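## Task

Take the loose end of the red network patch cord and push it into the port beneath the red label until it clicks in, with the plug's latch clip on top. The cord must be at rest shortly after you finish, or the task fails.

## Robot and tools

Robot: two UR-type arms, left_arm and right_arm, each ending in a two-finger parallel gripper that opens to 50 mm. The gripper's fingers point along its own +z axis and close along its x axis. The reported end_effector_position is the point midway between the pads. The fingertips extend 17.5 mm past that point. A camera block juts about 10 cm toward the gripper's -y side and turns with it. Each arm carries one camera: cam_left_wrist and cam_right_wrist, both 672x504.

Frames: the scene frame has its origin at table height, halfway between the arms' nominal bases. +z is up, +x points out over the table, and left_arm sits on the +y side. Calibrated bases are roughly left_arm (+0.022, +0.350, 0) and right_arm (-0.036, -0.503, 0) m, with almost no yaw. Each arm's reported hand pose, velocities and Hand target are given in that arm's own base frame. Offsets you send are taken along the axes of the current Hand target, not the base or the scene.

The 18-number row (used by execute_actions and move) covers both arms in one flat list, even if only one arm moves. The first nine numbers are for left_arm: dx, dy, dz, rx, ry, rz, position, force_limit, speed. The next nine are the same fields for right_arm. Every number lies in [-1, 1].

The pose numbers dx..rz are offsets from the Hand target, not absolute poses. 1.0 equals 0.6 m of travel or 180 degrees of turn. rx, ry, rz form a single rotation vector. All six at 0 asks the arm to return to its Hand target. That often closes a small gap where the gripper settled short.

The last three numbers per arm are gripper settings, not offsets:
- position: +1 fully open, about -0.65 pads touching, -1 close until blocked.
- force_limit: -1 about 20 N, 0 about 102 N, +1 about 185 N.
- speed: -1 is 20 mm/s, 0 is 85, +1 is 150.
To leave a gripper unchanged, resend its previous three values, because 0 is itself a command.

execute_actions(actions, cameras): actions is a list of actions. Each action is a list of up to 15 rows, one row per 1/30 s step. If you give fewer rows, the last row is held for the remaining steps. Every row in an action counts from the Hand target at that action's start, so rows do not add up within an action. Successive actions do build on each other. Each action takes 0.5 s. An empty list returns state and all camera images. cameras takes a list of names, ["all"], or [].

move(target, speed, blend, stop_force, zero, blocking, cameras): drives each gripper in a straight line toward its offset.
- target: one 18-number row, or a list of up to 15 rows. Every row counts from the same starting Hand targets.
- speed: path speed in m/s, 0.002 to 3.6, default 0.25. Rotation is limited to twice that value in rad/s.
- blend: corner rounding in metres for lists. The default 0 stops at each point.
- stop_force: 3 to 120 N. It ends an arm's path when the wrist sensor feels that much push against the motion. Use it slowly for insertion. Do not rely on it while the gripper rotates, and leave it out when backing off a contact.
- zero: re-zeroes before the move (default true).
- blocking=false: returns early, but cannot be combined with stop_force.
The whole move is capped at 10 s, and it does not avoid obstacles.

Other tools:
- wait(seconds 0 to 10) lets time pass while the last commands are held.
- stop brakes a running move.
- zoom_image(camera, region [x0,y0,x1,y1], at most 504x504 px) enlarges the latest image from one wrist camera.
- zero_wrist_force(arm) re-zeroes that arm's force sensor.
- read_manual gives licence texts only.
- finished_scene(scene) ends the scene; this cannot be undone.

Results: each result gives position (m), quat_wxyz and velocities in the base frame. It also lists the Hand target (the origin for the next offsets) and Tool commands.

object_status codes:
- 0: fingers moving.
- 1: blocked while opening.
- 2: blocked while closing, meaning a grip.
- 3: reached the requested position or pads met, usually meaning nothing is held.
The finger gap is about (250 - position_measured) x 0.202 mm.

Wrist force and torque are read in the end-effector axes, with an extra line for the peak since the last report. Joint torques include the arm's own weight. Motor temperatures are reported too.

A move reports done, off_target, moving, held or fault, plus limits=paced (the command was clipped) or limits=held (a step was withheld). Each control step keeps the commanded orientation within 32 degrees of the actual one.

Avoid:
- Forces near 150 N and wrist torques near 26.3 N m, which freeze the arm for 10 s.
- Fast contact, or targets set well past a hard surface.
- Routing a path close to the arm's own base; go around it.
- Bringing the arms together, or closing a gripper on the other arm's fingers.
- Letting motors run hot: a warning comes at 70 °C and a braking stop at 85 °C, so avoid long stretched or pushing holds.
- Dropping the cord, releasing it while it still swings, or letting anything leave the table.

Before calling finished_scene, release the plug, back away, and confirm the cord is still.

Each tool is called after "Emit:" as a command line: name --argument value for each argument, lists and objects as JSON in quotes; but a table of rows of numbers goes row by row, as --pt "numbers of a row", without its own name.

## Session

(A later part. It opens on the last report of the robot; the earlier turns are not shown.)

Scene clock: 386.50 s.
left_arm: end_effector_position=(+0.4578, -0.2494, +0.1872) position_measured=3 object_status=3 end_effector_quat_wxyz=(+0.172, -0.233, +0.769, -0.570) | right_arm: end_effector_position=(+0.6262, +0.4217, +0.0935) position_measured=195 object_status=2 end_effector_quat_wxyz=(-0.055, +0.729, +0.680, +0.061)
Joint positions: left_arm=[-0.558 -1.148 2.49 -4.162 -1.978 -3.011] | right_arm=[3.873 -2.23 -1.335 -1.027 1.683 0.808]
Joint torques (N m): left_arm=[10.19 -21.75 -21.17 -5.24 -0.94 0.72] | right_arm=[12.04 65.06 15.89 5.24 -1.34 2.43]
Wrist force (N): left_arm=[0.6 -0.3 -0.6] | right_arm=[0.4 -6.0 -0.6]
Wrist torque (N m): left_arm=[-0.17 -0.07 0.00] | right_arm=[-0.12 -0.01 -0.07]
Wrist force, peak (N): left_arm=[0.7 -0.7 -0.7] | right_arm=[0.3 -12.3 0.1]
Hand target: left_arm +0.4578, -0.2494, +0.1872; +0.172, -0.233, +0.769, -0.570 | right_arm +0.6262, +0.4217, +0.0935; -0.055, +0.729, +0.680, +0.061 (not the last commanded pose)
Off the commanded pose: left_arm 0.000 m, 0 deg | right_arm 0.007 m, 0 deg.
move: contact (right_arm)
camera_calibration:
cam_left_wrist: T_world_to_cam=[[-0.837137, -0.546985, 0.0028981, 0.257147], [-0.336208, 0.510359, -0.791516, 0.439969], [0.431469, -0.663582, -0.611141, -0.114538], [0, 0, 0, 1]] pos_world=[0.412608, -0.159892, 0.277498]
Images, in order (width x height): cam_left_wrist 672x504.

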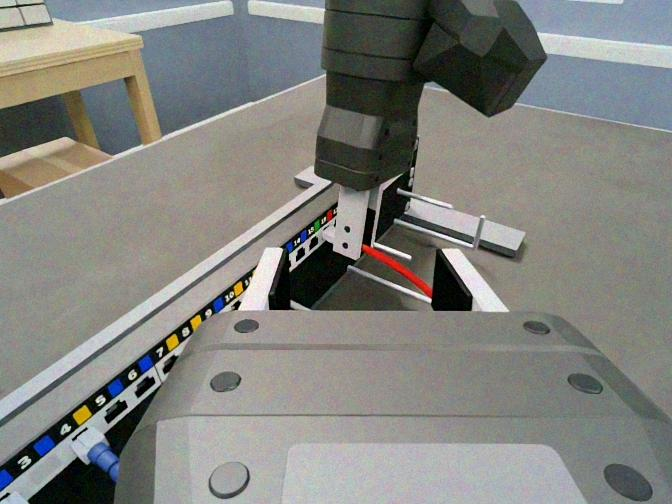

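Emit:
move --pt "0 0 0 0 0 0 1 1 1 0 -0.006 0 0 0 0 -1 -0.1 -0.9" --pt "0 0 0 0 0 0 1 1 1 0 -0.006 0.0025 -0.0167 0 0 -1 -0.1 -0.9" --speed 0.02 --cameras '["cam_left_wrist"]'

Emit:
zoom_image --camera "cam_left_wrist" --region '[312, 216, 342, 246]'

Emit:
move --target '[0,0,0,0,0,0,1,1,1,0,0.016,0.0008,0,0,0,-1,-0.1,-0.9]' --speed 0.01 --stop_force 6 --cameras '["cam_left_wrist"]'

Emit:
zoom_image --camera "cam_left_wrist" --region '[312, 216, 342, 246]'

Scene clock: 397.63 s.
left_arm: end_effector_position=(+0.4578, -0.2494, +0.1872) position_measured=3 object_status=3 end_effector_quat_wxyz=(+0.172, -0.233, +0.769, -0.570) | right_arm: end_effector_position=(+0.6226, +0.4222, +0.0920) position_measured=195 object_status=2 end_effector_quat_wxyz=(-0.036, +0.730, +0.678, +0.079)
Joint positions: left_arm=[-0.558 -1.148 2.49 -4.162 -1.978 -3.011] | right_arm=[3.891 -2.207 -1.391 -0.957 1.643 0.829]
Joint torques (N m): left_arm=[9.83 -21.27 -20.86 -5.36 -0.74 0.69] | right_arm=[14.87 64.88 15.09 4.95 -1.06 2.31]
Wrist force (N): left_arm=[1.0 -0.4 -0.4] | right_arm=[-0.3 0.1 -0.3]
Wrist torque (N m): left_arm=[-0.18 -0.14 0.00] | right_arm=[-0.15 0.00 -0.16]
Wrist force, peak (N): left_arm=[0.8 -0.6 -1.0] | right_arm=[0.6 -6.0 -0.7]
Hand target: left_arm +0.4578, -0.2494, +0.1872; +0.172, -0.233, +0.769, -0.570 | right_arm +0.6226, +0.4222, +0.0920; -0.036, +0.730, +0.678, +0.079
Off the commanded pose: left_arm 0.000 m, 0 deg | right_arm 0.000 m, 0 deg.
move: done
camera_calibration:
cam_left_wrist: T_world_to_cam=[[-0.837137, -0.546985, 0.0028981, 0.257147], [-0.336208, 0.510359, -0.791516, 0.439969], [0.431469, -0.663582, -0.611141, -0.114538], [0, 0, 0, 1]] pos_world=[0.412608, -0.159892, 0.277498]
Images, in order (width x height): cam_left_wrist 672x504.

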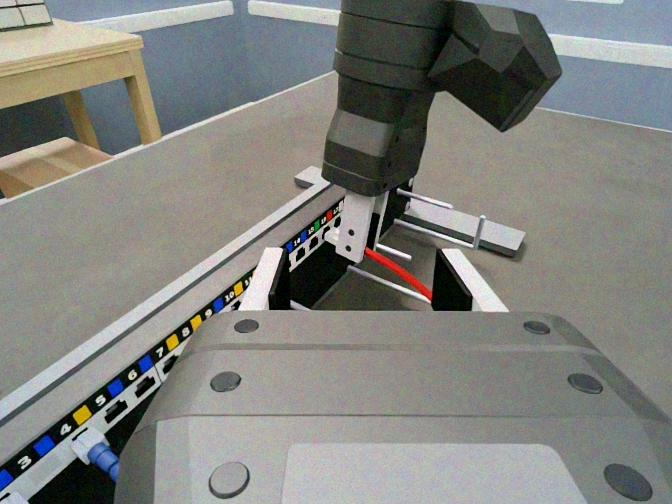

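Scaled by 16.800 from the camera's 672x504 image, which has a finer 960x720 frame.

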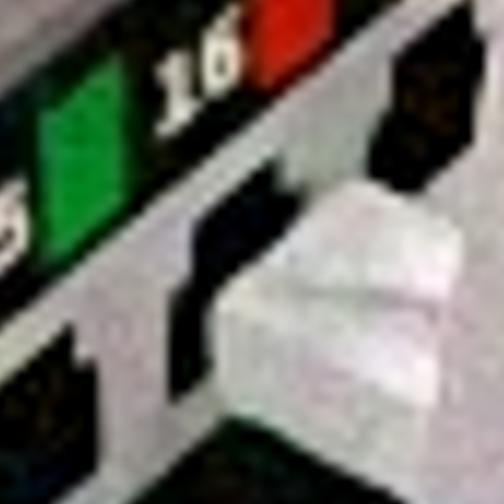

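Scene clock: 399.17 s.
left_arm: end_effector_position=(+0.4578, -0.2494, +0.1872) position_measured=3 object_status=3 end_effector_quat_wxyz=(+0.172, -0.233, +0.769, -0.570) | right_arm: end_effector_position=(+0.6257, +0.4220, +0.0920) position_measured=195 object_status=2 end_effector_quat_wxyz=(-0.036, +0.730, +0.678, +0.079)
Joint positions: left_arm=[-0.558 -1.148 2.49 -4.162 -1.978 -3.011] | right_arm=[3.887 -2.212 -1.382 -0.961 1.643 0.826]
Joint torques (N m): left_arm=[9.76 -22.47 -21.03 -5.24 -0.72 0.73] | right_arm=[11.48 64.63 16.42 5.05 -1.1 2.41]
Wrist force (N): left_arm=[0.6 -0.5 -0.5] | right_arm=[1.4 -6.1 -1.3]
Wrist torque (N m): left_arm=[-0.20 -0.08 0.00] | right_arm=[-0.15 -0.02 -0.09]
Wrist force, peak (N): left_arm=[1.0 -0.9 -0.8] | right_arm=[0.4 -11.9 -1.4]
Hand target: left_arm +0.4578, -0.2494, +0.1872; +0.172, -0.233, +0.769, -0.570 | right_arm +0.6257, +0.4220, +0.0920; -0.036, +0.730, +0.678, +0.079 (not the last commanded pose)
Off the commanded pose: left_arm 0.000 m, 0 deg | right_arm 0.006 m, 0 deg.
move: contact (right_arm)
camera_calibration:
cam_left_wrist: T_world_to_cam=[[-0.837137, -0.546985, 0.0028981, 0.257147], [-0.336208, 0.510359, -0.791516, 0.439969], [0.431469, -0.663582, -0.611141, -0.114538], [0, 0, 0, 1]] pos_world=[0.412608, -0.159892, 0.277498]
Images, in order (width x height): cam_left_wrist 672x504.

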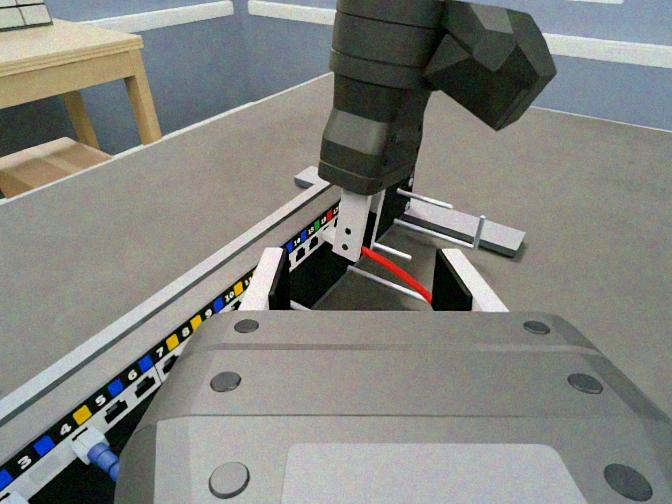

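Scaled by 16.800 from the camera's 672x504 image, which has a finer 960x720 frame.

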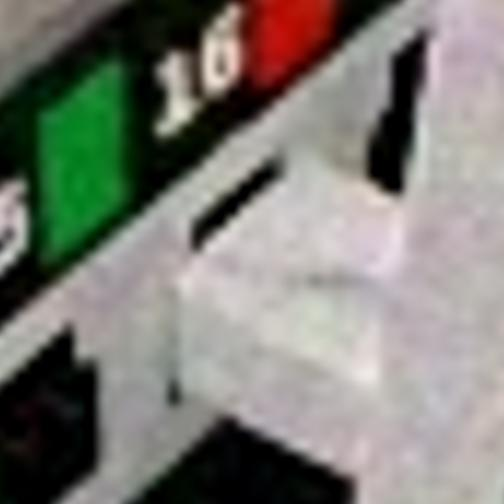

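Emit:
move --pt "0 0 0 0 0 0 1 1 1 0 -0.003 0 0 0 0 -1 -0.1 -0.9" --pt "0 0 0 0 0 0 1 1 1 0.0004 -0.003 -0.0005 0 0 0 -1 -0.1 -0.9" --speed 0.02

Emit:
move --target '[0,0,0,0,0,0,1,1,1,0,0.016,0.0008,0,0,0,-1,-0.1,-0.9]' --speed 0.01 --stop_force 6 --cameras '["cam_left_wrist"]'

Emit:
zoom_image --camera "cam_left_wrist" --region '[312, 216, 342, 246]'

Scene clock: 405.10 s.
left_arm: end_effector_position=(+0.4578, -0.2494, +0.1872) position_measured=3 object_status=3 end_effector_quat_wxyz=(+0.172, -0.233, +0.769, -0.570) | right_arm: end_effector_position=(+0.6239, +0.4223, +0.0922) position_measured=195 object_status=2 end_effector_quat_wxyz=(-0.036, +0.730, +0.678, +0.079)
Joint positions: left_arm=[-0.558 -1.148 2.49 -4.162 -1.978 -3.011] | right_arm=[3.889 -2.209 -1.387 -0.959 1.643 0.828]
Joint torques (N m): left_arm=[9.17 -23.09 -21.55 -5.1 -0.79 0.77] | right_arm=[14.81 63.38 27.47 1.13 -1.15 2.43]
Wrist force (N): left_arm=[0.5 -0.5 -0.6] | right_arm=[-0.8 -0.1 -0.3]
Wrist torque (N m): left_arm=[-0.20 -0.06 0.00] | right_arm=[-0.17 0.08 -0.16]
Wrist force, peak (N): left_arm=[1.2 -0.5 -0.3] | right_arm=[0.6 -6.0 -1.1]
Hand target: left_arm +0.4578, -0.2494, +0.1872; +0.172, -0.233, +0.769, -0.570 | right_arm +0.6239, +0.4223, +0.0923; -0.036, +0.730, +0.678, +0.079
Off the commanded pose: left_arm 0.000 m, 0 deg | right_arm 0.000 m, 0 deg.
move: done

Scene clock: 406.50 s.
left_arm: end_effector_position=(+0.4578, -0.2494, +0.1872) position_measured=3 object_status=3 end_effector_quat_wxyz=(+0.172, -0.233, +0.769, -0.570) | right_arm: end_effector_position=(+0.6258, +0.4223, +0.0923) position_measured=195 object_status=2 end_effector_quat_wxyz=(-0.036, +0.730, +0.678, +0.079)
Joint positions: left_arm=[-0.558 -1.148 2.49 -4.162 -1.978 -3.011] | right_arm=[3.888 -2.212 -1.381 -0.962 1.643 0.826]
Joint torques (N m): left_arm=[9.25 -22.41 -21.54 -5.31 -0.76 0.83] | right_arm=[11.93 65.58 17.47 5.6 -1.04 2.47]
Wrist force (N): left_arm=[0.7 -0.4 -0.6] | right_arm=[-0.7 -6.1 0.2]
Wrist torque (N m): left_arm=[-0.18 -0.08 0.00] | right_arm=[-0.10 0.08 -0.09]
Wrist force, peak (N): left_arm=[0.7 -0.7 -0.9] | right_arm=[-1.0 -12.9 0.1]
Hand target: left_arm +0.4578, -0.2494, +0.1872; +0.172, -0.233, +0.769, -0.570 | right_arm +0.6258, +0.4223, +0.0923; -0.036, +0.730, +0.678, +0.079 (not the last commanded pose)
Off the commanded pose: left_arm 0.000 m, 0 deg | right_arm 0.008 m, 0 deg.
move: contact (right_arm)
camera_calibration:
cam_left_wrist: T_world_to_cam=[[-0.837137, -0.546985, 0.0028981, 0.257147], [-0.336208, 0.510359, -0.791516, 0.439969], [0.431469, -0.663582, -0.611141, -0.114538], [0, 0, 0, 1]] pos_world=[0.412608, -0.159892, 0.277498]
Images, in order (width x height): cam_left_wrist 672x504.

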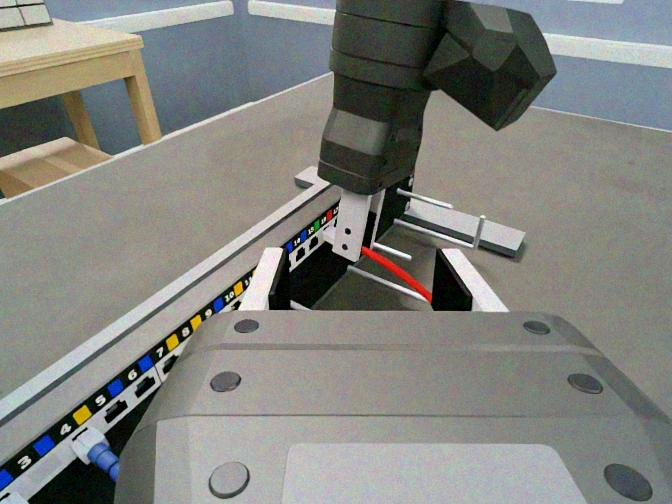

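Scaled by 16.800 from the camera's 672x504 image, which has a finer 960x720 frame.

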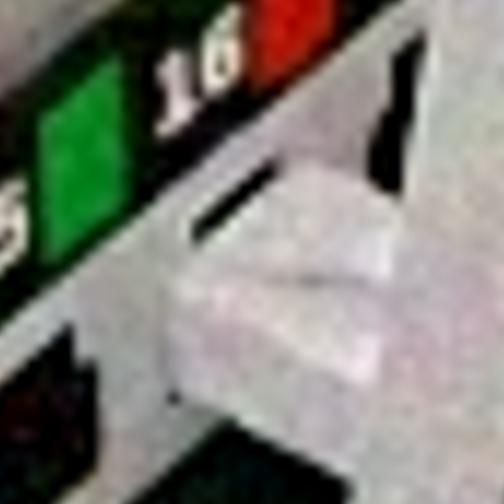

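Emit:
move --pt "0 0 0 0 0 0 1 1 1 0 -0.05 0 0 0 0 -1 -0.1 -0.9" --pt "0 0 0 0 0 0 1 1 1 -0.0153 -0.2467 0.0553 0.0174 -0.0519 -0.001 -1 -0.1 -0.9" --speed '[0.05,0.15]' --blend 0.01 --cameras '["all"]'

Emit:
zoom_image --camera "cam_right_wrist" --region '[320, 230, 420, 320]'

Scene clock: 429.63 s.
left_arm: end_effector_position=(+0.4578, -0.2494, +0.1872) position_measured=3 object_status=3 end_effector_quat_wxyz=(+0.172, -0.233, +0.769, -0.570) | right_arm: end_effector_position=(+0.4801, +0.4301, +0.0501) position_measured=195 object_status=2 end_effector_quat_wxyz=(-0.001, +0.732, +0.682, +0.000)
Joint positions: left_arm=[-0.558 -1.148 2.49 -4.162 -1.978 -3.011] | right_arm=[4.08 -2.084 -1.665 -0.963 1.572 1.01]
Joint torques (N m): left_arm=[10.77 -22.51 -20.45 -5.09 -0.76 0.76] | right_arm=[16.03 56.61 13.12 0.94 -1.3 2.42]
Wrist force (N): left_arm=[0.7 -0.3 -0.7] | right_arm=[-0.4 0.6 -0.8]
Wrist torque (N m): left_arm=[-0.16 -0.09 0.00] | right_arm=[-0.09 0.04 -0.12]
Wrist force, peak (N): left_arm=[1.0 -0.6 -0.8] | right_arm=[-0.8 -6.3 0.4]
Hand target: left_arm +0.4578, -0.2494, +0.1872; +0.172, -0.233, +0.769, -0.570 | right_arm +0.4800, +0.4302, +0.0501; -0.001, +0.732, +0.682, +0.000
Off the commanded pose: left_arm 0.000 m, 0 deg | right_arm 0.000 m, 0 deg.
move: done
camera_calibration:
cam_left_wrist: T_world_to_cam=[[-0.837137, -0.546985, 0.0028981, 0.257147], [-0.336208, 0.510359, -0.791516, 0.439969], [0.431469, -0.663582, -0.611141, -0.114538], [0, 0, 0, 1]] pos_world=[0.412608, -0.159892, 0.277498]
cam_right_wrist: T_world_to_cam=[[0.0728745, 0.99732, -0.00650191, -0.457929], [0.934825, -0.0660333, 0.348914, -0.416901], [0.34755, -0.0315051, -0.937132, 0.0187082], [0, 0, 0, 1]] pos_world=[0.416599, 0.429761, 0.160017]

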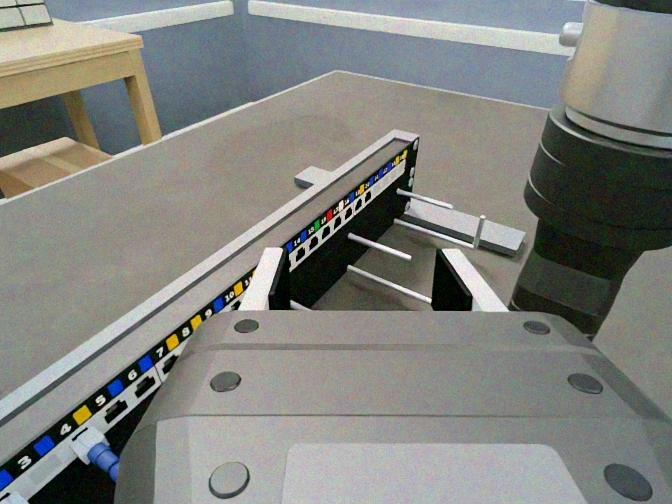

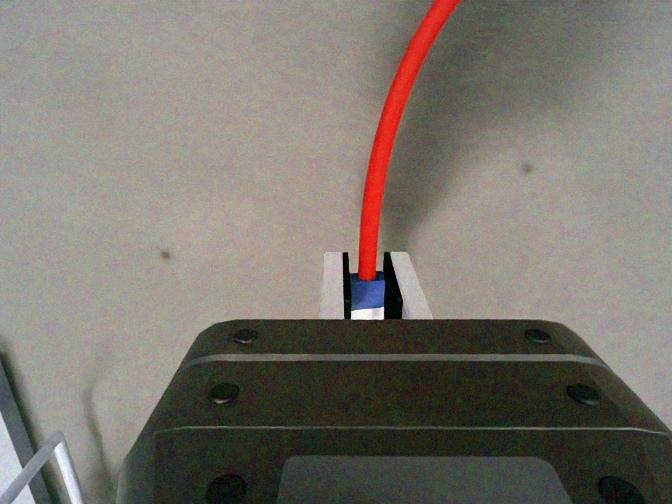

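Scaled by 5.040 from the camera's 672x504 image, which has a finer 960x720 frame.

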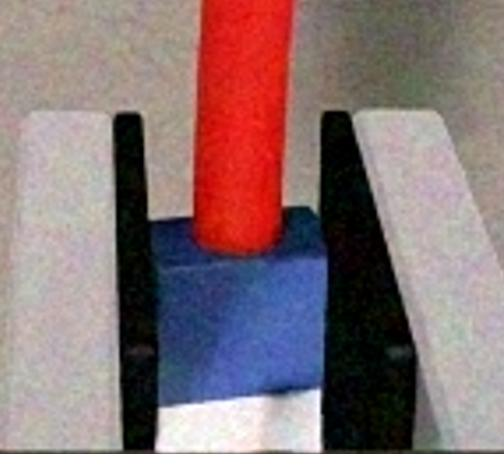

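Emit:
move --pt "0 0 0 0 0 0 1 1 1 0 0 0.04 0 0 0 -1 -0.1 -0.9" --pt "0 0 0 0 0 0 1 1 1 0 0 0.06 0 0 0 -1 -0.1 -0.9" --speed '[0.04,0.01]' --stop_force 4

Emit:
move --target '[0,0,0,0,0,0,1,1,1,0,0,0,0,0,0,-0.97,-0.9,-0.9]'

Emit:
move --target '[0,0,0,0,0,0,1,1,1,0,0,0.01,0,0,0,-0.97,-0.9,-0.9]' --speed 0.006 --stop_force 12 --cameras '["cam_right_wrist"]'

Emit:
zoom_image --camera "cam_right_wrist" --region '[320, 230, 420, 320]'

Scene clock: 437.13 s.
left_arm: end_effector_position=(+0.4578, -0.2494, +0.1872) position_measured=3 object_status=3 end_effector_quat_wxyz=(+0.172, -0.233, +0.769, -0.570) | right_arm: end_effector_position=(+0.4800, +0.4302, +0.0191) position_measured=195 object_status=2 end_effector_quat_wxyz=(-0.001, +0.732, +0.682, +0.000)
Joint positions: left_arm=[-0.558 -1.148 2.49 -4.162 -1.978 -3.011] | right_arm=[4.08 -2.128 -1.689 -0.894 1.572 1.01]
Joint torques (N m): left_arm=[9.69 -22.23 -21.33 -4.82 -0.86 0.68] | right_arm=[14.61 53.29 33.87 1.11 -0.77 2.39]
Wrist force (N): left_arm=[0.6 -0.6 -0.6] | right_arm=[-1.5 0.1 -6.4]
Wrist torque (N m): left_arm=[-0.21 -0.07 0.00] | right_arm=[-0.06 0.03 -0.15]
Wrist force, peak (N): left_arm=[0.9 -0.6 -0.9] | right_arm=[-4.0 -0.4 -12.2]
Hand target: left_arm +0.4578, -0.2494, +0.1872; +0.172, -0.233, +0.769, -0.570 | right_arm +0.4800, +0.4302, +0.0191; -0.001, +0.732, +0.682, +0.000 (not the last commanded pose)
Off the commanded pose: left_arm 0.000 m, 0 deg | right_arm 0.005 m, 0 deg.
move: contact (right_arm); path passed 1 of 2 targets

Scene clock: 437.63 s.
left_arm: end_effector_position=(+0.4578, -0.2494, +0.1872) position_measured=3 object_status=3 end_effector_quat_wxyz=(+0.172, -0.233, +0.769, -0.570) | right_arm: end_effector_position=(+0.4800, +0.4302, +0.0191) position_measured=195 object_status=2 end_effector_quat_wxyz=(-0.001, +0.732, +0.682, +0.000)
Joint positions: left_arm=[-0.558 -1.148 2.49 -4.162 -1.978 -3.011] | right_arm=[4.08 -2.128 -1.689 -0.894 1.572 1.01]
Joint torques (N m): left_arm=[9.2 -22.43 -20.04 -5.14 -0.95 0.71] | right_arm=[14.88 53.52 33.78 1.74 -0.81 2.25]
Wrist force (N): left_arm=[0.6 -0.7 -0.5] | right_arm=[-1.7 0.3 -6.5]
Wrist torque (N m): left_arm=[-0.23 -0.07 0.01] | right_arm=[-0.04 0.08 -0.15]
Wrist force, peak (N): left_arm=[0.7 -0.5 -1.0] | right_arm=[-1.6 0.1 -6.6]
Hand target: left_arm +0.4578, -0.2494, +0.1872; +0.172, -0.233, +0.769, -0.570 | right_arm +0.4800, +0.4302, +0.0191; -0.001, +0.732, +0.682, +0.000
Off the commanded pose: left_arm 0.000 m, 0 deg | right_arm 0.000 m, 0 deg.
move: done

Scene clock: 439.07 s.
left_arm: end_effector_position=(+0.4578, -0.2494, +0.1872) position_measured=3 object_status=3 end_effector_quat_wxyz=(+0.172, -0.233, +0.769, -0.570) | right_arm: end_effector_position=(+0.4801, +0.4303, +0.0186) position_measured=195 object_status=2 end_effector_quat_wxyz=(-0.001, +0.732, +0.682, +0.001)
Joint positions: left_arm=[-0.558 -1.148 2.49 -4.162 -1.978 -3.011] | right_arm=[4.08 -2.129 -1.69 -0.893 1.572 1.01]
Joint torques (N m): left_arm=[8.41 -22.59 -21.43 -4.92 -0.55 0.87] | right_arm=[15.51 45.17 32.29 2.16 -0.28 2.45]
Wrist force (N): left_arm=[0.3 -0.4 -0.5] | right_arm=[-8.9 -2.5 -20.0]
Wrist torque (N m): left_arm=[-0.18 -0.02 0.00] | right_arm=[-0.02 0.01 -0.15]
Wrist force, peak (N): left_arm=[0.9 -0.6 -0.7] | right_arm=[-12.1 -5.2 -29.2]
Hand target: left_arm +0.4578, -0.2494, +0.1872; +0.172, -0.233, +0.769, -0.570 | right_arm +0.4801, +0.4304, +0.0186; -0.001, +0.732, +0.682, +0.001 (not the last commanded pose)
Off the commanded pose: left_arm 0.000 m, 0 deg | right_arm 0.005 m, 0 deg.
move: contact (right_arm)
camera_calibration:
cam_right_wrist: T_world_to_cam=[[0.0728646, 0.997323, -0.0061708, -0.458276], [0.934747, -0.0661327, 0.349105, -0.40582], [0.347762, -0.0312055, -0.937063, -0.0111277], [0, 0, 0, 1]] pos_world=[0.416601, 0.429864, 0.128418]
Images, in order (width x height): cam_right_wrist 672x504.

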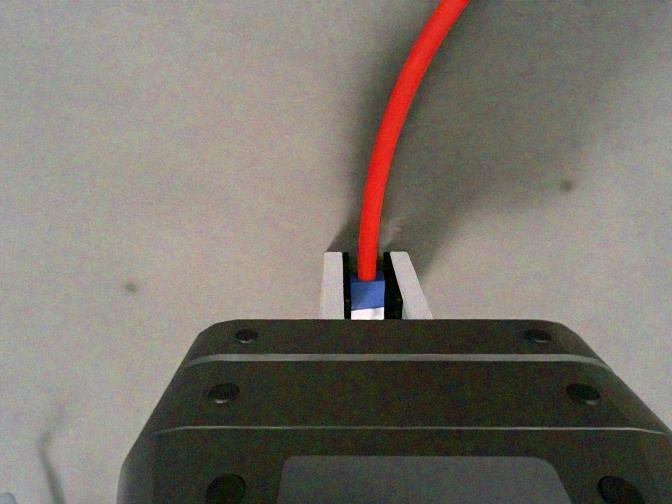

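Scaled by 5.040 from the camera's 672x504 image, which has a finer 960x720 frame.

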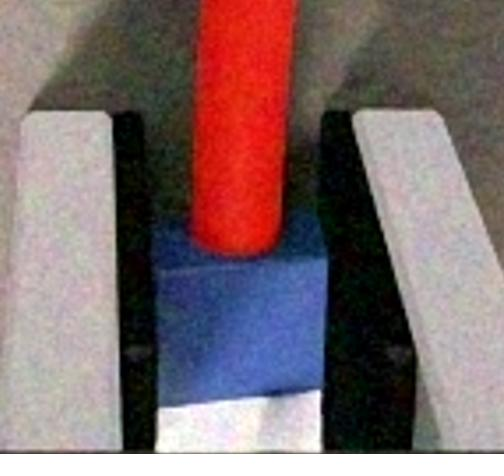

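Emit:
move --target '[0,0,0,0,0,0,1,1,1,0,0,-0.0012,0,0,0,-0.97,-0.9,-0.9]' --speed 0.01

Emit:
move --target '[0,0,0,0,0,0,1,1,1,0,0,0,0,0,0,0,-0.9,-0.9]' --cameras '["cam_right_wrist"]'

Emit:
zoom_image --camera "cam_right_wrist" --region '[310, 230, 430, 320]'

Scene clock: 444.57 s.
left_arm: end_effector_position=(+0.4578, -0.2494, +0.1872) position_measured=3 object_status=3 end_effector_quat_wxyz=(+0.172, -0.233, +0.769, -0.570) | right_arm: end_effector_position=(+0.4801, +0.4303, +0.0192) position_measured=195 object_status=2 end_effector_quat_wxyz=(-0.001, +0.732, +0.682, +0.001)
Joint positions: left_arm=[-0.558 -1.148 2.49 -4.162 -1.978 -3.011] | right_arm=[4.08 -2.128 -1.689 -0.894 1.572 1.01]
Joint torques (N m): left_arm=[9.29 -22.4 -21.34 -4.66 -0.95 0.61] | right_arm=[15.32 55.09 35.71 1.27 0.9 2.23]
Wrist force (N): left_arm=[0.6 -0.2 -1.0] | right_arm=[-3.1 -1.1 -4.8]
Wrist torque (N m): left_arm=[-0.15 -0.07 -0.01] | right_arm=[-0.06 0.04 -0.15]
Wrist force, peak (N): left_arm=[1.0 -0.7 -0.8] | right_arm=[-9.0 -2.8 -20.2]
Hand target: left_arm +0.4578, -0.2494, +0.1872; +0.172, -0.233, +0.769, -0.570 | right_arm +0.4801, +0.4304, +0.0193; -0.001, +0.732, +0.682, +0.001
Off the commanded pose: left_arm 0.000 m, 0 deg | right_arm 0.000 m, 0 deg.
move: done

Scene clock: 445.13 s.
left_arm: end_effector_position=(+0.4578, -0.2494, +0.1872) position_measured=3 object_status=3 end_effector_quat_wxyz=(+0.172, -0.233, +0.769, -0.570) | right_arm: end_effector_position=(+0.4801, +0.4304, +0.0193) position_measured=152 object_status=3 end_effector_quat_wxyz=(-0.001, +0.732, +0.682, +0.001)
Joint positions: left_arm=[-0.558 -1.148 2.49 -4.162 -1.978 -3.011] | right_arm=[4.08 -2.128 -1.689 -0.894 1.572 1.01]
Joint torques (N m): left_arm=[8.96 -22.77 -20.33 -5 -0.71 0.86] | right_arm=[14.71 56.16 34.74 0.97 1.03 2.39]
Wrist force (N): left_arm=[0.5 -0.8 -0.7] | right_arm=[-0.4 0.8 -0.9]
Wrist torque (N m): left_arm=[-0.24 -0.05 0.00] | right_arm=[-0.04 0.05 -0.15]
Wrist force, peak (N): left_arm=[0.8 -0.5 -0.9] | right_arm=[-3.0 -0.9 -4.7]
Hand target: left_arm +0.4578, -0.2494, +0.1872; +0.172, -0.233, +0.769, -0.570 | right_arm +0.4801, +0.4304, +0.0193; -0.001, +0.732, +0.682, +0.001
Off the commanded pose: left_arm 0.000 m, 0 deg | right_arm 0.000 m, 0 deg.
move: done
camera_calibration:
cam_right_wrist: T_world_to_cam=[[0.0728653, 0.997323, -0.00617052, -0.458272], [0.934747, -0.0661336, 0.349105, -0.406064], [0.347762, -0.0312055, -0.937063, -0.0104718], [0, 0, 0, 1]] pos_world=[0.416601, 0.429864, 0.129118]
Images, in order (width x height): cam_right_wrist 672x504.

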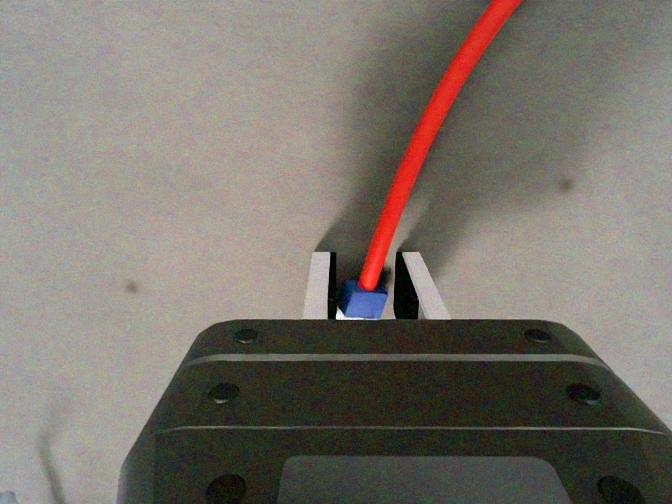

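Scaled by 4.200 from the camera's 672x504 image, which has a finer 960x720 frame.

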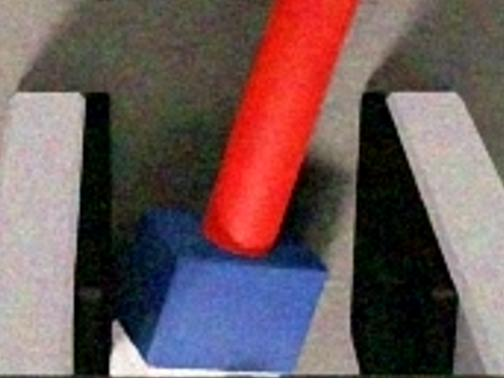

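Emit:
move --target '[0,0,0,0,0,0,1,1,1,0,0,0,0,0,0,-1,0.8,-0.9]' --cameras '["cam_right_wrist"]'

Emit:
zoom_image --camera "cam_right_wrist" --region '[320, 230, 420, 320]'

Emit:
move --pt "0 0 0 0 0 0 1 1 1 0 0 -0.12 0 0 0 -1 0.8 -0.9" --pt "0 0 0 0 0 0 1 1 1 -0.012 0.1275 -0.351 0 0 -0.583 -1 0.8 -0.9" --speed '[0.1,0.2]' --blend 0.02 --cameras '["cam_left_wrist"]'

Scene clock: 462.53 s.
left_arm: end_effector_position=(+0.4578, -0.2494, +0.1872) position_measured=3 object_status=3 end_effector_quat_wxyz=(+0.172, -0.233, +0.769, -0.570) | right_arm: end_effector_position=(+0.4801, +0.4304, +0.0193) position_measured=202 object_status=2 end_effector_quat_wxyz=(-0.001, +0.732, +0.682, +0.001)
Joint positions: left_arm=[-0.558 -1.148 2.49 -4.162 -1.978 -3.011] | right_arm=[4.08 -2.128 -1.689 -0.894 1.572 1.01]
Joint torques (N m): left_arm=[9.2 -23.52 -20.72 -4.59 -0.72 0.5] | right_arm=[8.98 56.14 24.97 1.07 1.11 1.94]
Wrist force (N): left_arm=[0.6 -0.2 -0.6] | right_arm=[-0.1 0.7 -1.2]
Wrist torque (N m): left_arm=[-0.14 -0.07 0.00] | right_arm=[-0.06 0.04 -0.14]
Wrist force, peak (N): left_arm=[1.1 -0.6 -0.8] | right_arm=[-0.1 0.7 -1.2]
Hand target: left_arm +0.4578, -0.2494, +0.1872; +0.172, -0.233, +0.769, -0.570 | right_arm +0.4801, +0.4304, +0.0193; -0.001, +0.732, +0.682, +0.001
Off the commanded pose: left_arm 0.000 m, 0 deg | right_arm 0.000 m, 0 deg.
move: done
camera_calibration:
cam_right_wrist: T_world_to_cam=[[0.0728624, 0.997323, -0.00616371, -0.458272], [0.934715, -0.0661303, 0.349192, -0.406064], [0.347849, -0.0312043, -0.937031, -0.0105133], [0, 0, 0, 1]] pos_world=[0.416602, 0.429864, 0.129118]
Images, in order (width x height): cam_right_wrist 672x504.

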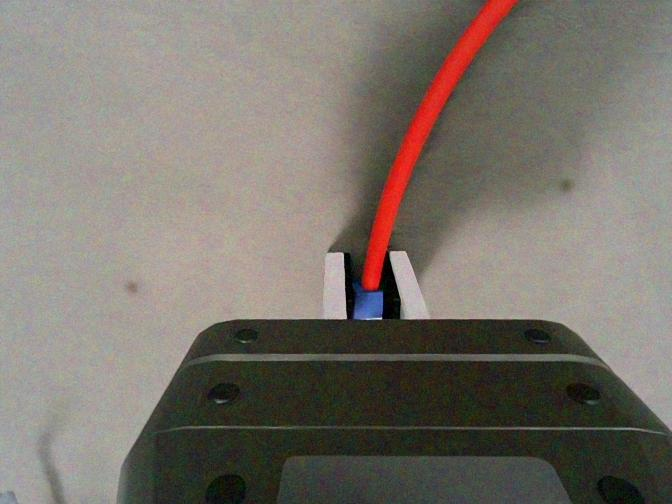

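Scaled by 5.040 from the camera's 672x504 image, which has a finer 960x720 frame.

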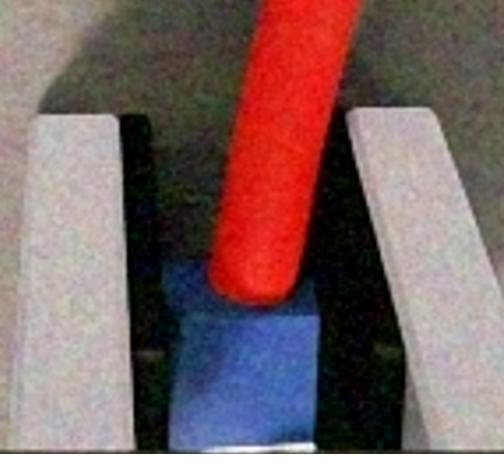

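Scene clock: 468.37 s.
left_arm: end_effector_position=(+0.4578, -0.2494, +0.1872) position_measured=3 object_status=3 end_effector_quat_wxyz=(+0.172, -0.233, +0.769, -0.570) | right_arm: end_effector_position=(+0.5558, +0.4174, +0.2299) position_measured=202 object_status=2 end_effector_quat_wxyz=(+0.000, -0.095, +0.996, +0.001)
Joint positions: left_arm=[-0.558 -1.148 2.49 -4.162 -1.978 -3.011] | right_arm=[3.978 -2.043 -1.231 -1.436 1.572 -0.924]
Joint torques (N m): left_arm=[9.33 -22.8 -20.86 -4.54 -0.75 0.7] | right_arm=[-14.21 41.5 41.04 0.71 1.24 -2.61]
Wrist force (N): left_arm=[0.9 -0.6 -0.6] | right_arm=[-0.2 0.5 -0.9]
Wrist torque (N m): left_arm=[-0.22 -0.12 -0.01] | right_arm=[-0.13 -0.07 -0.05]
Wrist force, peak (N): left_arm=[1.0 -0.4 -1.0] | right_arm=[-0.3 0.5 -1.4]
Hand target: left_arm +0.4578, -0.2494, +0.1872; +0.172, -0.233, +0.769, -0.570 | right_arm +0.5558, +0.4174, +0.2299; +0.000, -0.095, +0.996, +0.001
Off the commanded pose: left_arm 0.000 m, 0 deg | right_arm 0.000 m, 0 deg.
move: done
camera_calibration:
cam_left_wrist: T_world_to_cam=[[-0.837137, -0.546985, 0.0028981, 0.257147], [-0.336208, 0.510359, -0.791516, 0.439969], [0.431469, -0.663582, -0.611141, -0.114538], [0, 0, 0, 1]] pos_world=[0.412608, -0.159892, 0.277498]
Images, in order (width x height): cam_left_wrist 672x504.

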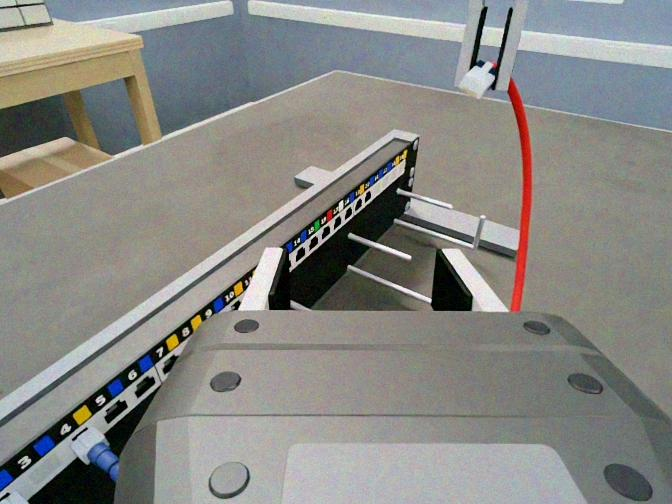

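Emit:
zoom_image --camera "cam_left_wrist" --region '[445, 40, 545, 110]'

Scaled by 5.040 from the camera's 672x504 image, which has a finer 960x720 frame.

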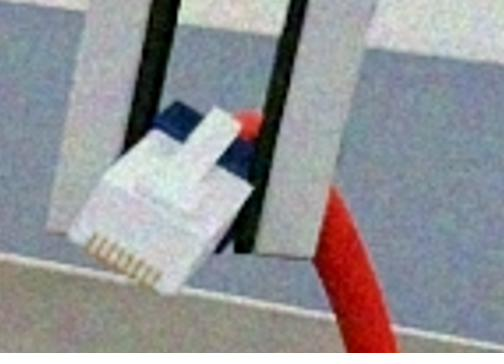

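Emit:
move --pt "0 0 0 0 0 0 1 1 1 0.0707 -0.0492 0.1333 0 0 0.583 -1 0.8 -0.9" --pt "0 0 0 0 0 0 1 1 1 0.268 -0.1655 0.283 0 0 -0.975 -1 0.8 -0.9" --speed 0.25 --blend 0.02 --cameras '["cam_right_wrist"]'

Emit:
zoom_image --camera "cam_right_wrist" --region '[310, 230, 430, 320]'

Scene clock: 493.07 s.
left_arm: end_effector_position=(+0.4578, -0.2494, +0.1872) position_measured=3 object_status=3 end_effector_quat_wxyz=(+0.172, -0.233, +0.769, -0.570) | right_arm: end_effector_position=(+0.4167, +0.2898, +0.0598) position_measured=202 object_status=2 end_effector_quat_wxyz=(-0.001, +0.998, +0.056, +0.000)
Joint positions: left_arm=[-0.558 -1.148 2.49 -4.162 -1.978 -3.011] | right_arm=[4.015 -1.795 -2.065 -0.851 1.572 2.332]
Joint torques (N m): left_arm=[9.41 -22.95 -20.79 -4.53 -0.7 0.63] | right_arm=[15.39 42.16 11.23 4.79 -1.41 2.43]
Wrist force (N): left_arm=[0.6 -0.6 -0.6] | right_arm=[-0.3 0.7 -0.8]
Wrist torque (N m): left_arm=[-0.21 -0.07 0.00] | right_arm=[-0.06 -0.02 -0.10]
Wrist force, peak (N): left_arm=[1.0 -0.5 -1.0] | right_arm=[-0.3 0.8 -1.3]
Hand target: left_arm +0.4578, -0.2494, +0.1872; +0.172, -0.233, +0.769, -0.570 | right_arm +0.4167, +0.2898, +0.0598; -0.001, +0.998, +0.056, +0.000
Off the commanded pose: left_arm 0.000 m, 0 deg | right_arm 0.000 m, 0 deg.
move: done
camera_calibration:
cam_right_wrist: T_world_to_cam=[[0.993989, 0.109217, -0.00756138, -0.439644], [0.105025, -0.931777, 0.347509, 0.226518], [0.0309085, -0.346214, -0.937646, 0.268605], [0, 0, 0, 1]] pos_world=[0.404909, 0.352076, 0.169815]
Images, in order (width x height): cam_right_wrist 672x504.

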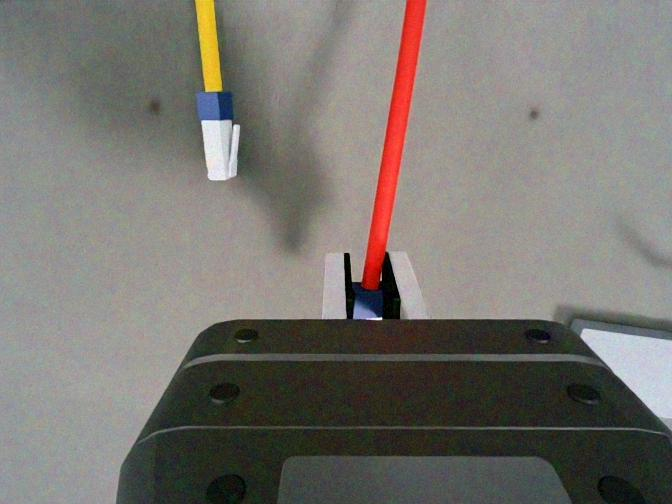

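Scaled by 4.200 from the camera's 672x504 image, which has a finer 960x720 frame.

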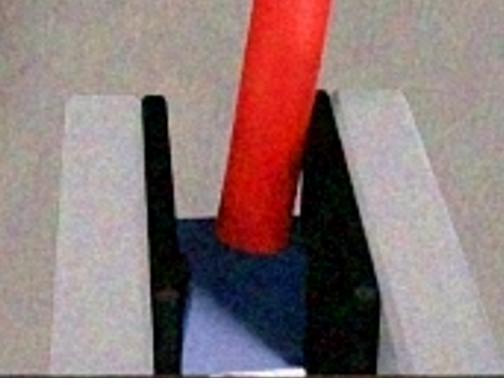

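Emit:
move --pt "0 0 0 0 0 0 1 1 1 0 0 0.045 0 0 0 -1 0.8 -0.9" --pt "0 0 0 0 0 0 1 1 1 0 0 0.066 0 0 0 -1 0.8 -0.9" --speed '[0.05,0.012]' --stop_force 3

Emit:
move --target '[0,0,0,0,0,0,1,1,1,0,0,0,0,0,0,0.3,0.8,-0.9]'

Emit:
wait --seconds 1 --cameras '["cam_right_wrist"]'

Emit:
zoom_image --camera "cam_right_wrist" --region '[290, 220, 450, 320]'

Scene clock: 499.80 s.
left_arm: end_effector_position=(+0.4578, -0.2494, +0.1872) position_measured=3 object_status=3 end_effector_quat_wxyz=(+0.172, -0.233, +0.769, -0.570) | right_arm: end_effector_position=(+0.4167, +0.2899, +0.0202) position_measured=202 object_status=2 end_effector_quat_wxyz=(-0.001, +0.998, +0.056, +0.000)
Joint positions: left_arm=[-0.558 -1.148 2.49 -4.162 -1.978 -3.011] | right_arm=[4.015 -1.87 -2.102 -0.739 1.572 2.333]
Joint torques (N m): left_arm=[9.57 -22.84 -20.72 -4.45 -0.75 0.27] | right_arm=[13.26 26.02 9.5 5.01 -1 2.23]
Wrist force (N): left_arm=[0.5 -0.5 -0.7] | right_arm=[-0.3 0.5 -0.6]
Wrist torque (N m): left_arm=[-0.20 -0.07 -0.01] | right_arm=[-0.14 -0.02 -0.11]
Wrist force, peak (N): left_arm=[0.9 -0.5 -1.0] | right_arm=[-0.3 0.6 -1.6]
Hand target: left_arm +0.4578, -0.2494, +0.1872; +0.172, -0.233, +0.769, -0.570 | right_arm +0.4167, +0.2899, +0.0202; -0.001, +0.998, +0.056, +0.000
Off the commanded pose: left_arm 0.000 m, 0 deg | right_arm 0.000 m, 0 deg.
move: done

Scene clock: 500.77 s.
left_arm: end_effector_position=(+0.4578, -0.2494, +0.1872) position_measured=3 object_status=3 end_effector_quat_wxyz=(+0.172, -0.233, +0.769, -0.570) | right_arm: end_effector_position=(+0.4167, +0.2899, +0.0202) position_measured=107 object_status=3 end_effector_quat_wxyz=(-0.001, +0.998, +0.056, +0.000)
Joint positions: left_arm=[-0.558 -1.148 2.49 -4.162 -1.978 -3.011] | right_arm=[4.015 -1.87 -2.102 -0.739 1.572 2.333]
Joint torques (N m): left_arm=[9.29 -21.63 -19.47 -4.33 -0.79 0.61] | right_arm=[14.2 26.47 9.9 4.41 -1.1 2.45]
Wrist force (N): left_arm=[0.7 -0.5 -0.7] | right_arm=[-0.3 0.5 -0.6]
Wrist torque (N m): left_arm=[-0.20 -0.09 0.00] | right_arm=[-0.12 -0.02 -0.10]
Wrist force, peak (N): left_arm=[1.0 -0.5 -0.9] | right_arm=[-0.4 0.7 -0.8]
Hand target: left_arm +0.4578, -0.2494, +0.1872; +0.172, -0.233, +0.769, -0.570 | right_arm +0.4167, +0.2899, +0.0202; -0.001, +0.998, +0.056, +0.000
Off the commanded pose: left_arm 0.000 m, 0 deg | right_arm 0.000 m, 0 deg.
move: done

Scene clock: 501.77 s.
left_arm: end_effector_position=(+0.4578, -0.2494, +0.1872) position_measured=3 object_status=3 end_effector_quat_wxyz=(+0.172, -0.233, +0.769, -0.570) | right_arm: end_effector_position=(+0.4167, +0.2899, +0.0202) position_measured=107 object_status=3 end_effector_quat_wxyz=(-0.001, +0.998, +0.056, +0.000)
Joint positions: left_arm=[-0.558 -1.148 2.49 -4.162 -1.978 -3.011] | right_arm=[4.015 -1.87 -2.102 -0.739 1.572 2.333]
Joint torques (N m): left_arm=[8.71 -23.29 -21.54 -4.42 -0.81 0.49] | right_arm=[14.44 26.61 9.63 4.05 -1.03 2.54]
Wrist force (N): left_arm=[0.8 -0.4 -0.7] | right_arm=[-0.5 0.5 -0.7]
Wrist torque (N m): left_arm=[-0.18 -0.11 0.00] | right_arm=[-0.12 0.01 -0.11]
Wrist force, peak (N): left_arm=[0.7 -0.8 -0.8] | right_arm=[-0.3 0.8 -0.9]
Hand target: left_arm +0.4578, -0.2494, +0.1872; +0.172, -0.233, +0.769, -0.570 | right_arm +0.4167, +0.2899, +0.0202; -0.001, +0.998, +0.056, +0.000
Tool commands: left_gripper/position=+1.0 left_gripper/force_limit=+1.0 left_gripper/speed=+1.0 right_gripper/position=+0.3 right_gripper/force_limit=+0.8 right_gripper/speed=-0.9
Off the commanded pose: left_arm 0.000 m, 0 deg | right_arm 0.000 m, 0 deg.
wait: 1.00 s; at rest by 0.17 s
camera_calibration:
cam_right_wrist: T_world_to_cam=[[0.994013, 0.108998, -0.00758382, -0.439873], [0.104827, -0.931802, 0.347501, 0.240369], [0.0308101, -0.346215, -0.937649, 0.231515], [0, 0, 0, 1]] pos_world=[0.404909, 0.352075, 0.130215]
Images, in order (width x height): cam_right_wrist 672x504.

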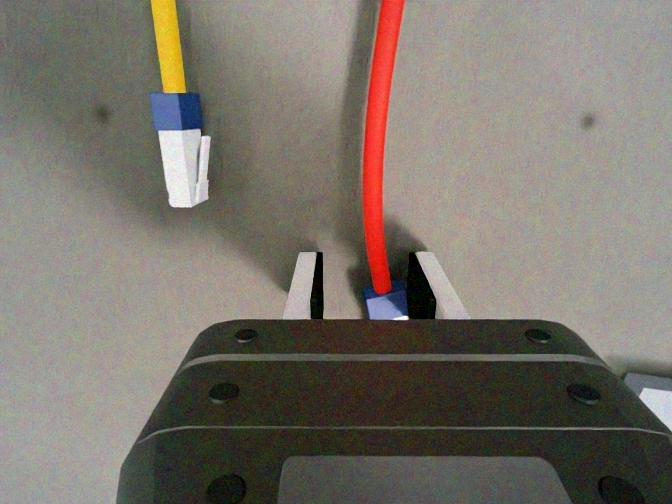

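Scaled by 3.150 from the camera's 672x504 image, which has a finer 960x720 frame.

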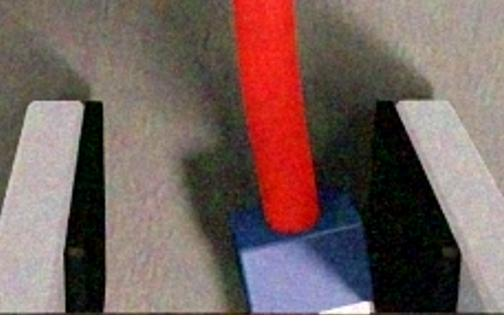

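Emit:
move --pt "0 0 0 0 0 0 1 1 1 0 0 -0.06 0 0 0 0.3 0.8 -0.9" --pt "0 0 0 0 0 0 1 1 1 0 -0.03 -0.07 0 0 0 1 0.8 -0.9" --speed 0.15 --blend 0.01 --cameras '["cam_right_wrist"]'

Emit:
zoom_image --camera "cam_right_wrist" --region '[310, 200, 450, 300]'

Scene clock: 507.17 s.
left_arm: end_effector_position=(+0.4578, -0.2494, +0.1872) position_measured=3 object_status=3 end_effector_quat_wxyz=(+0.172, -0.233, +0.769, -0.570) | right_arm: end_effector_position=(+0.4147, +0.3077, +0.0623) position_measured=3 object_status=3 end_effector_quat_wxyz=(-0.001, +0.998, +0.056, +0.000)
Joint positions: left_arm=[-0.558 -1.148 2.49 -4.162 -1.978 -3.011] | right_arm=[4.041 -1.809 -2.038 -0.864 1.572 2.359]
Joint torques (N m): left_arm=[8.42 -22.73 -20.34 -4.21 -0.71 0.35] | right_arm=[15.33 24.95 34.79 1.1 -1.17 2.44]
Wrist force (N): left_arm=[0.6 -0.3 -0.5] | right_arm=[-0.4 0.7 -0.7]
Wrist torque (N m): left_arm=[-0.16 -0.07 -0.01] | right_arm=[-0.08 0.00 -0.09]
Wrist force, peak (N): left_arm=[0.9 -1.0 -0.8] | right_arm=[-0.3 1.7 -1.3]
Hand target: left_arm +0.4578, -0.2494, +0.1872; +0.172, -0.233, +0.769, -0.570 | right_arm +0.4147, +0.3077, +0.0623; -0.001, +0.998, +0.056, +0.000
Off the commanded pose: left_arm 0.000 m, 0 deg | right_arm 0.000 m, 0 deg.
move: done; blend cut to 0.0095 m at target 1
camera_calibration:
cam_right_wrist: T_world_to_cam=[[0.994003, 0.10909, -0.00761907, -0.43953], [0.104926, -0.931791, 0.3475, 0.242527], [0.0308093, -0.346215, -0.937649, 0.277121], [0, 0, 0, 1]] pos_world=[0.402909, 0.369876, 0.172215]
Images, in order (width x height): cam_right_wrist 672x504.

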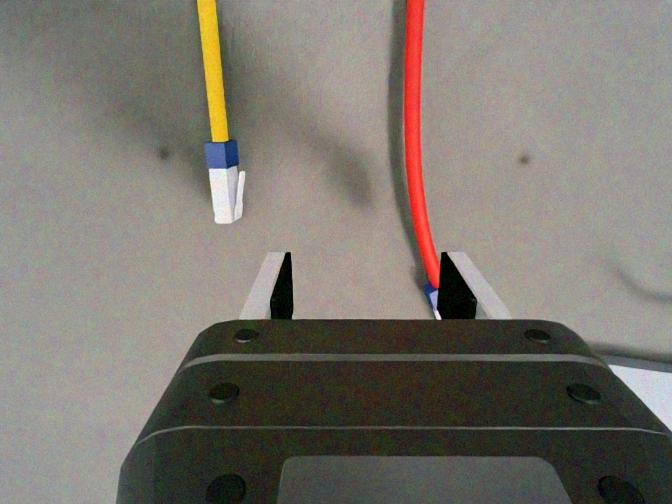

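Scaled by 3.600 from the camera's 672x504 image, which has a finer 960x720 frame.

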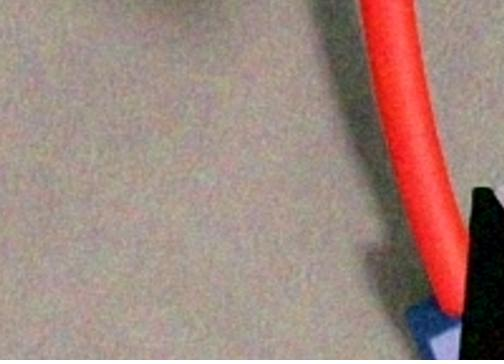

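Emit:
move --target '[0,0,0,0,0,0,1,1,1,0.045,-0.08,-0.06,0,0,0,1,0.8,-0.9]' --speed 0.2 --cameras '["cam_right_wrist"]'

Emit:
zoom_image --camera "cam_right_wrist" --region '[350, 220, 440, 310]'

Scene clock: 511.43 s.
left_arm: end_effector_position=(+0.4578, -0.2494, +0.1872) position_measured=3 object_status=3 end_effector_quat_wxyz=(+0.172, -0.233, +0.769, -0.570) | right_arm: end_effector_position=(+0.4362, +0.3583, +0.0983) position_measured=3 object_status=3 end_effector_quat_wxyz=(-0.001, +0.998, +0.056, +0.000)
Joint positions: left_arm=[-0.558 -1.148 2.49 -4.162 -1.978 -3.011] | right_arm=[4.067 -1.855 -1.861 -0.995 1.572 2.385]
Joint torques (N m): left_arm=[8.56 -23.32 -19.8 -4.18 -0.78 0.41] | right_arm=[14.23 29.59 37.71 1.06 0.99 2.42]
Wrist force (N): left_arm=[0.7 -0.4 -0.8] | right_arm=[-0.1 0.6 -1.0]
Wrist torque (N m): left_arm=[-0.18 -0.09 0.00] | right_arm=[-0.12 -0.01 -0.11]
Wrist force, peak (N): left_arm=[0.9 -0.7 -0.9] | right_arm=[-1.0 1.9 0.1]
Hand target: left_arm +0.4578, -0.2494, +0.1872; +0.172, -0.233, +0.769, -0.570 | right_arm +0.4362, +0.3583, +0.0983; -0.001, +0.998, +0.056, +0.000
Off the commanded pose: left_arm 0.000 m, 0 deg | right_arm 0.000 m, 0 deg.
move: done
camera_calibration:
cam_right_wrist: T_world_to_cam=[[0.99401, 0.109033, -0.00749088, -0.466152], [0.104827, -0.931798, 0.347511, 0.274917], [0.03091, -0.346214, -0.937646, 0.327782], [0, 0, 0, 1]] pos_world=[0.42441, 0.420475, 0.208316]
Images, in order (width x height): cam_right_wrist 672x504.

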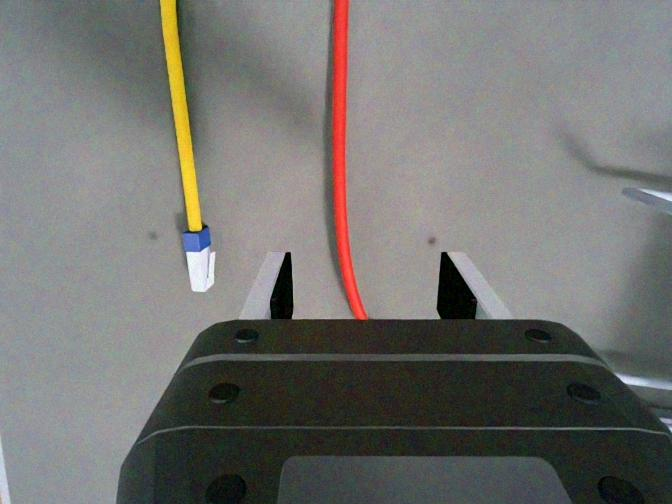

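Scaled by 5.600 from the camera's 672x504 image, which has a finer 960x720 frame.

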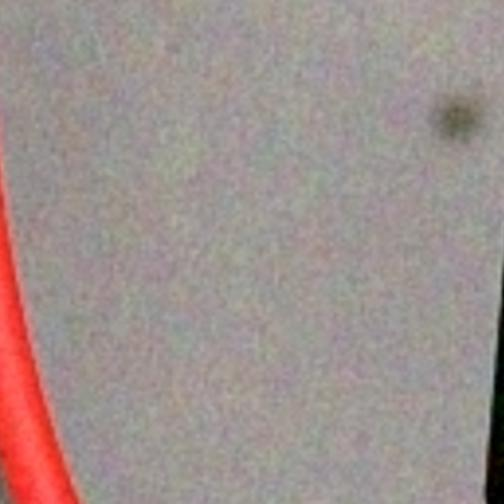

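Emit:
move --target '[0,0,0,0,0,0,1,1,1,0.01,0.125,0,0,0,0,1,0.8,-0.9]' --speed 0.2 --cameras '["cam_right_wrist"]'

Emit:
zoom_image --camera "cam_right_wrist" --region '[320, 180, 420, 280]'

Scene clock: 516.40 s.
left_arm: end_effector_position=(+0.4578, -0.2494, +0.1872) position_measured=3 object_status=3 end_effector_quat_wxyz=(+0.172, -0.233, +0.769, -0.570) | right_arm: end_effector_position=(+0.4505, +0.2846, +0.0982) position_measured=3 object_status=3 end_effector_quat_wxyz=(-0.001, +0.998, +0.056, +0.000)
Joint positions: left_arm=[-0.558 -1.148 2.49 -4.162 -1.978 -3.011] | right_arm=[3.957 -1.788 -1.951 -0.973 1.572 2.275]
Joint torques (N m): left_arm=[9.36 -23.14 -21.3 -4.08 -0.75 0.16] | right_arm=[-12.93 43.99 12.92 4.82 1.25 -2.62]
Wrist force (N): left_arm=[0.5 -0.4 -0.7] | right_arm=[-0.2 0.5 -1.0]
Wrist torque (N m): left_arm=[-0.18 -0.04 0.00] | right_arm=[-0.11 -0.01 -0.04]
Wrist force, peak (N): left_arm=[0.9 -0.6 -1.0] | right_arm=[-0.2 2.4 -1.0]
Hand target: left_arm +0.4578, -0.2494, +0.1872; +0.172, -0.233, +0.769, -0.570 | right_arm +0.4505, +0.2845, +0.0982; -0.001, +0.998, +0.056, +0.000
Off the commanded pose: left_arm 0.000 m, 0 deg | right_arm 0.000 m, 0 deg.
move: done
camera_calibration:
cam_right_wrist: T_world_to_cam=[[0.994003, 0.10909, -0.00761907, -0.472321], [0.104926, -0.931791, 0.3475, 0.204736], [0.0308093, -0.346215, -0.937649, 0.301775], [0, 0, 0, 1]] pos_world=[0.438709, 0.346776, 0.208215]
Images, in order (width x height): cam_right_wrist 672x504.

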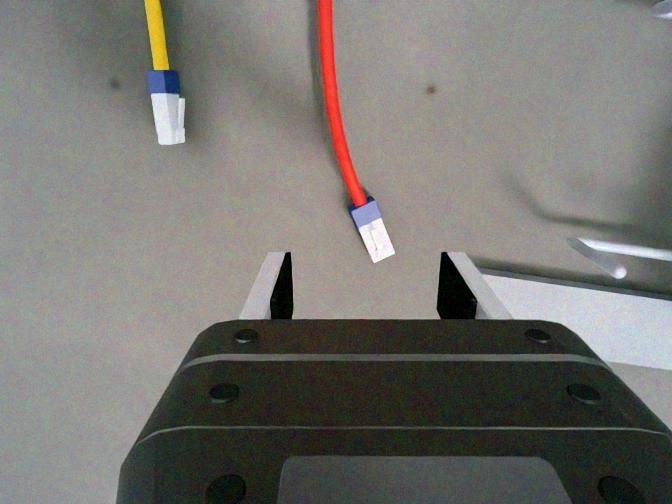

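Scaled by 5.040 from the camera's 672x504 image, which has a finer 960x720 frame.

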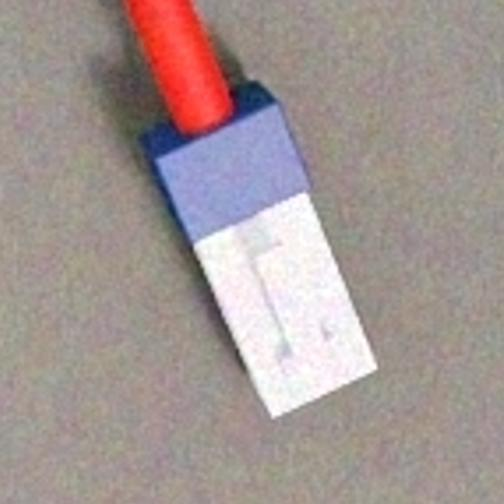

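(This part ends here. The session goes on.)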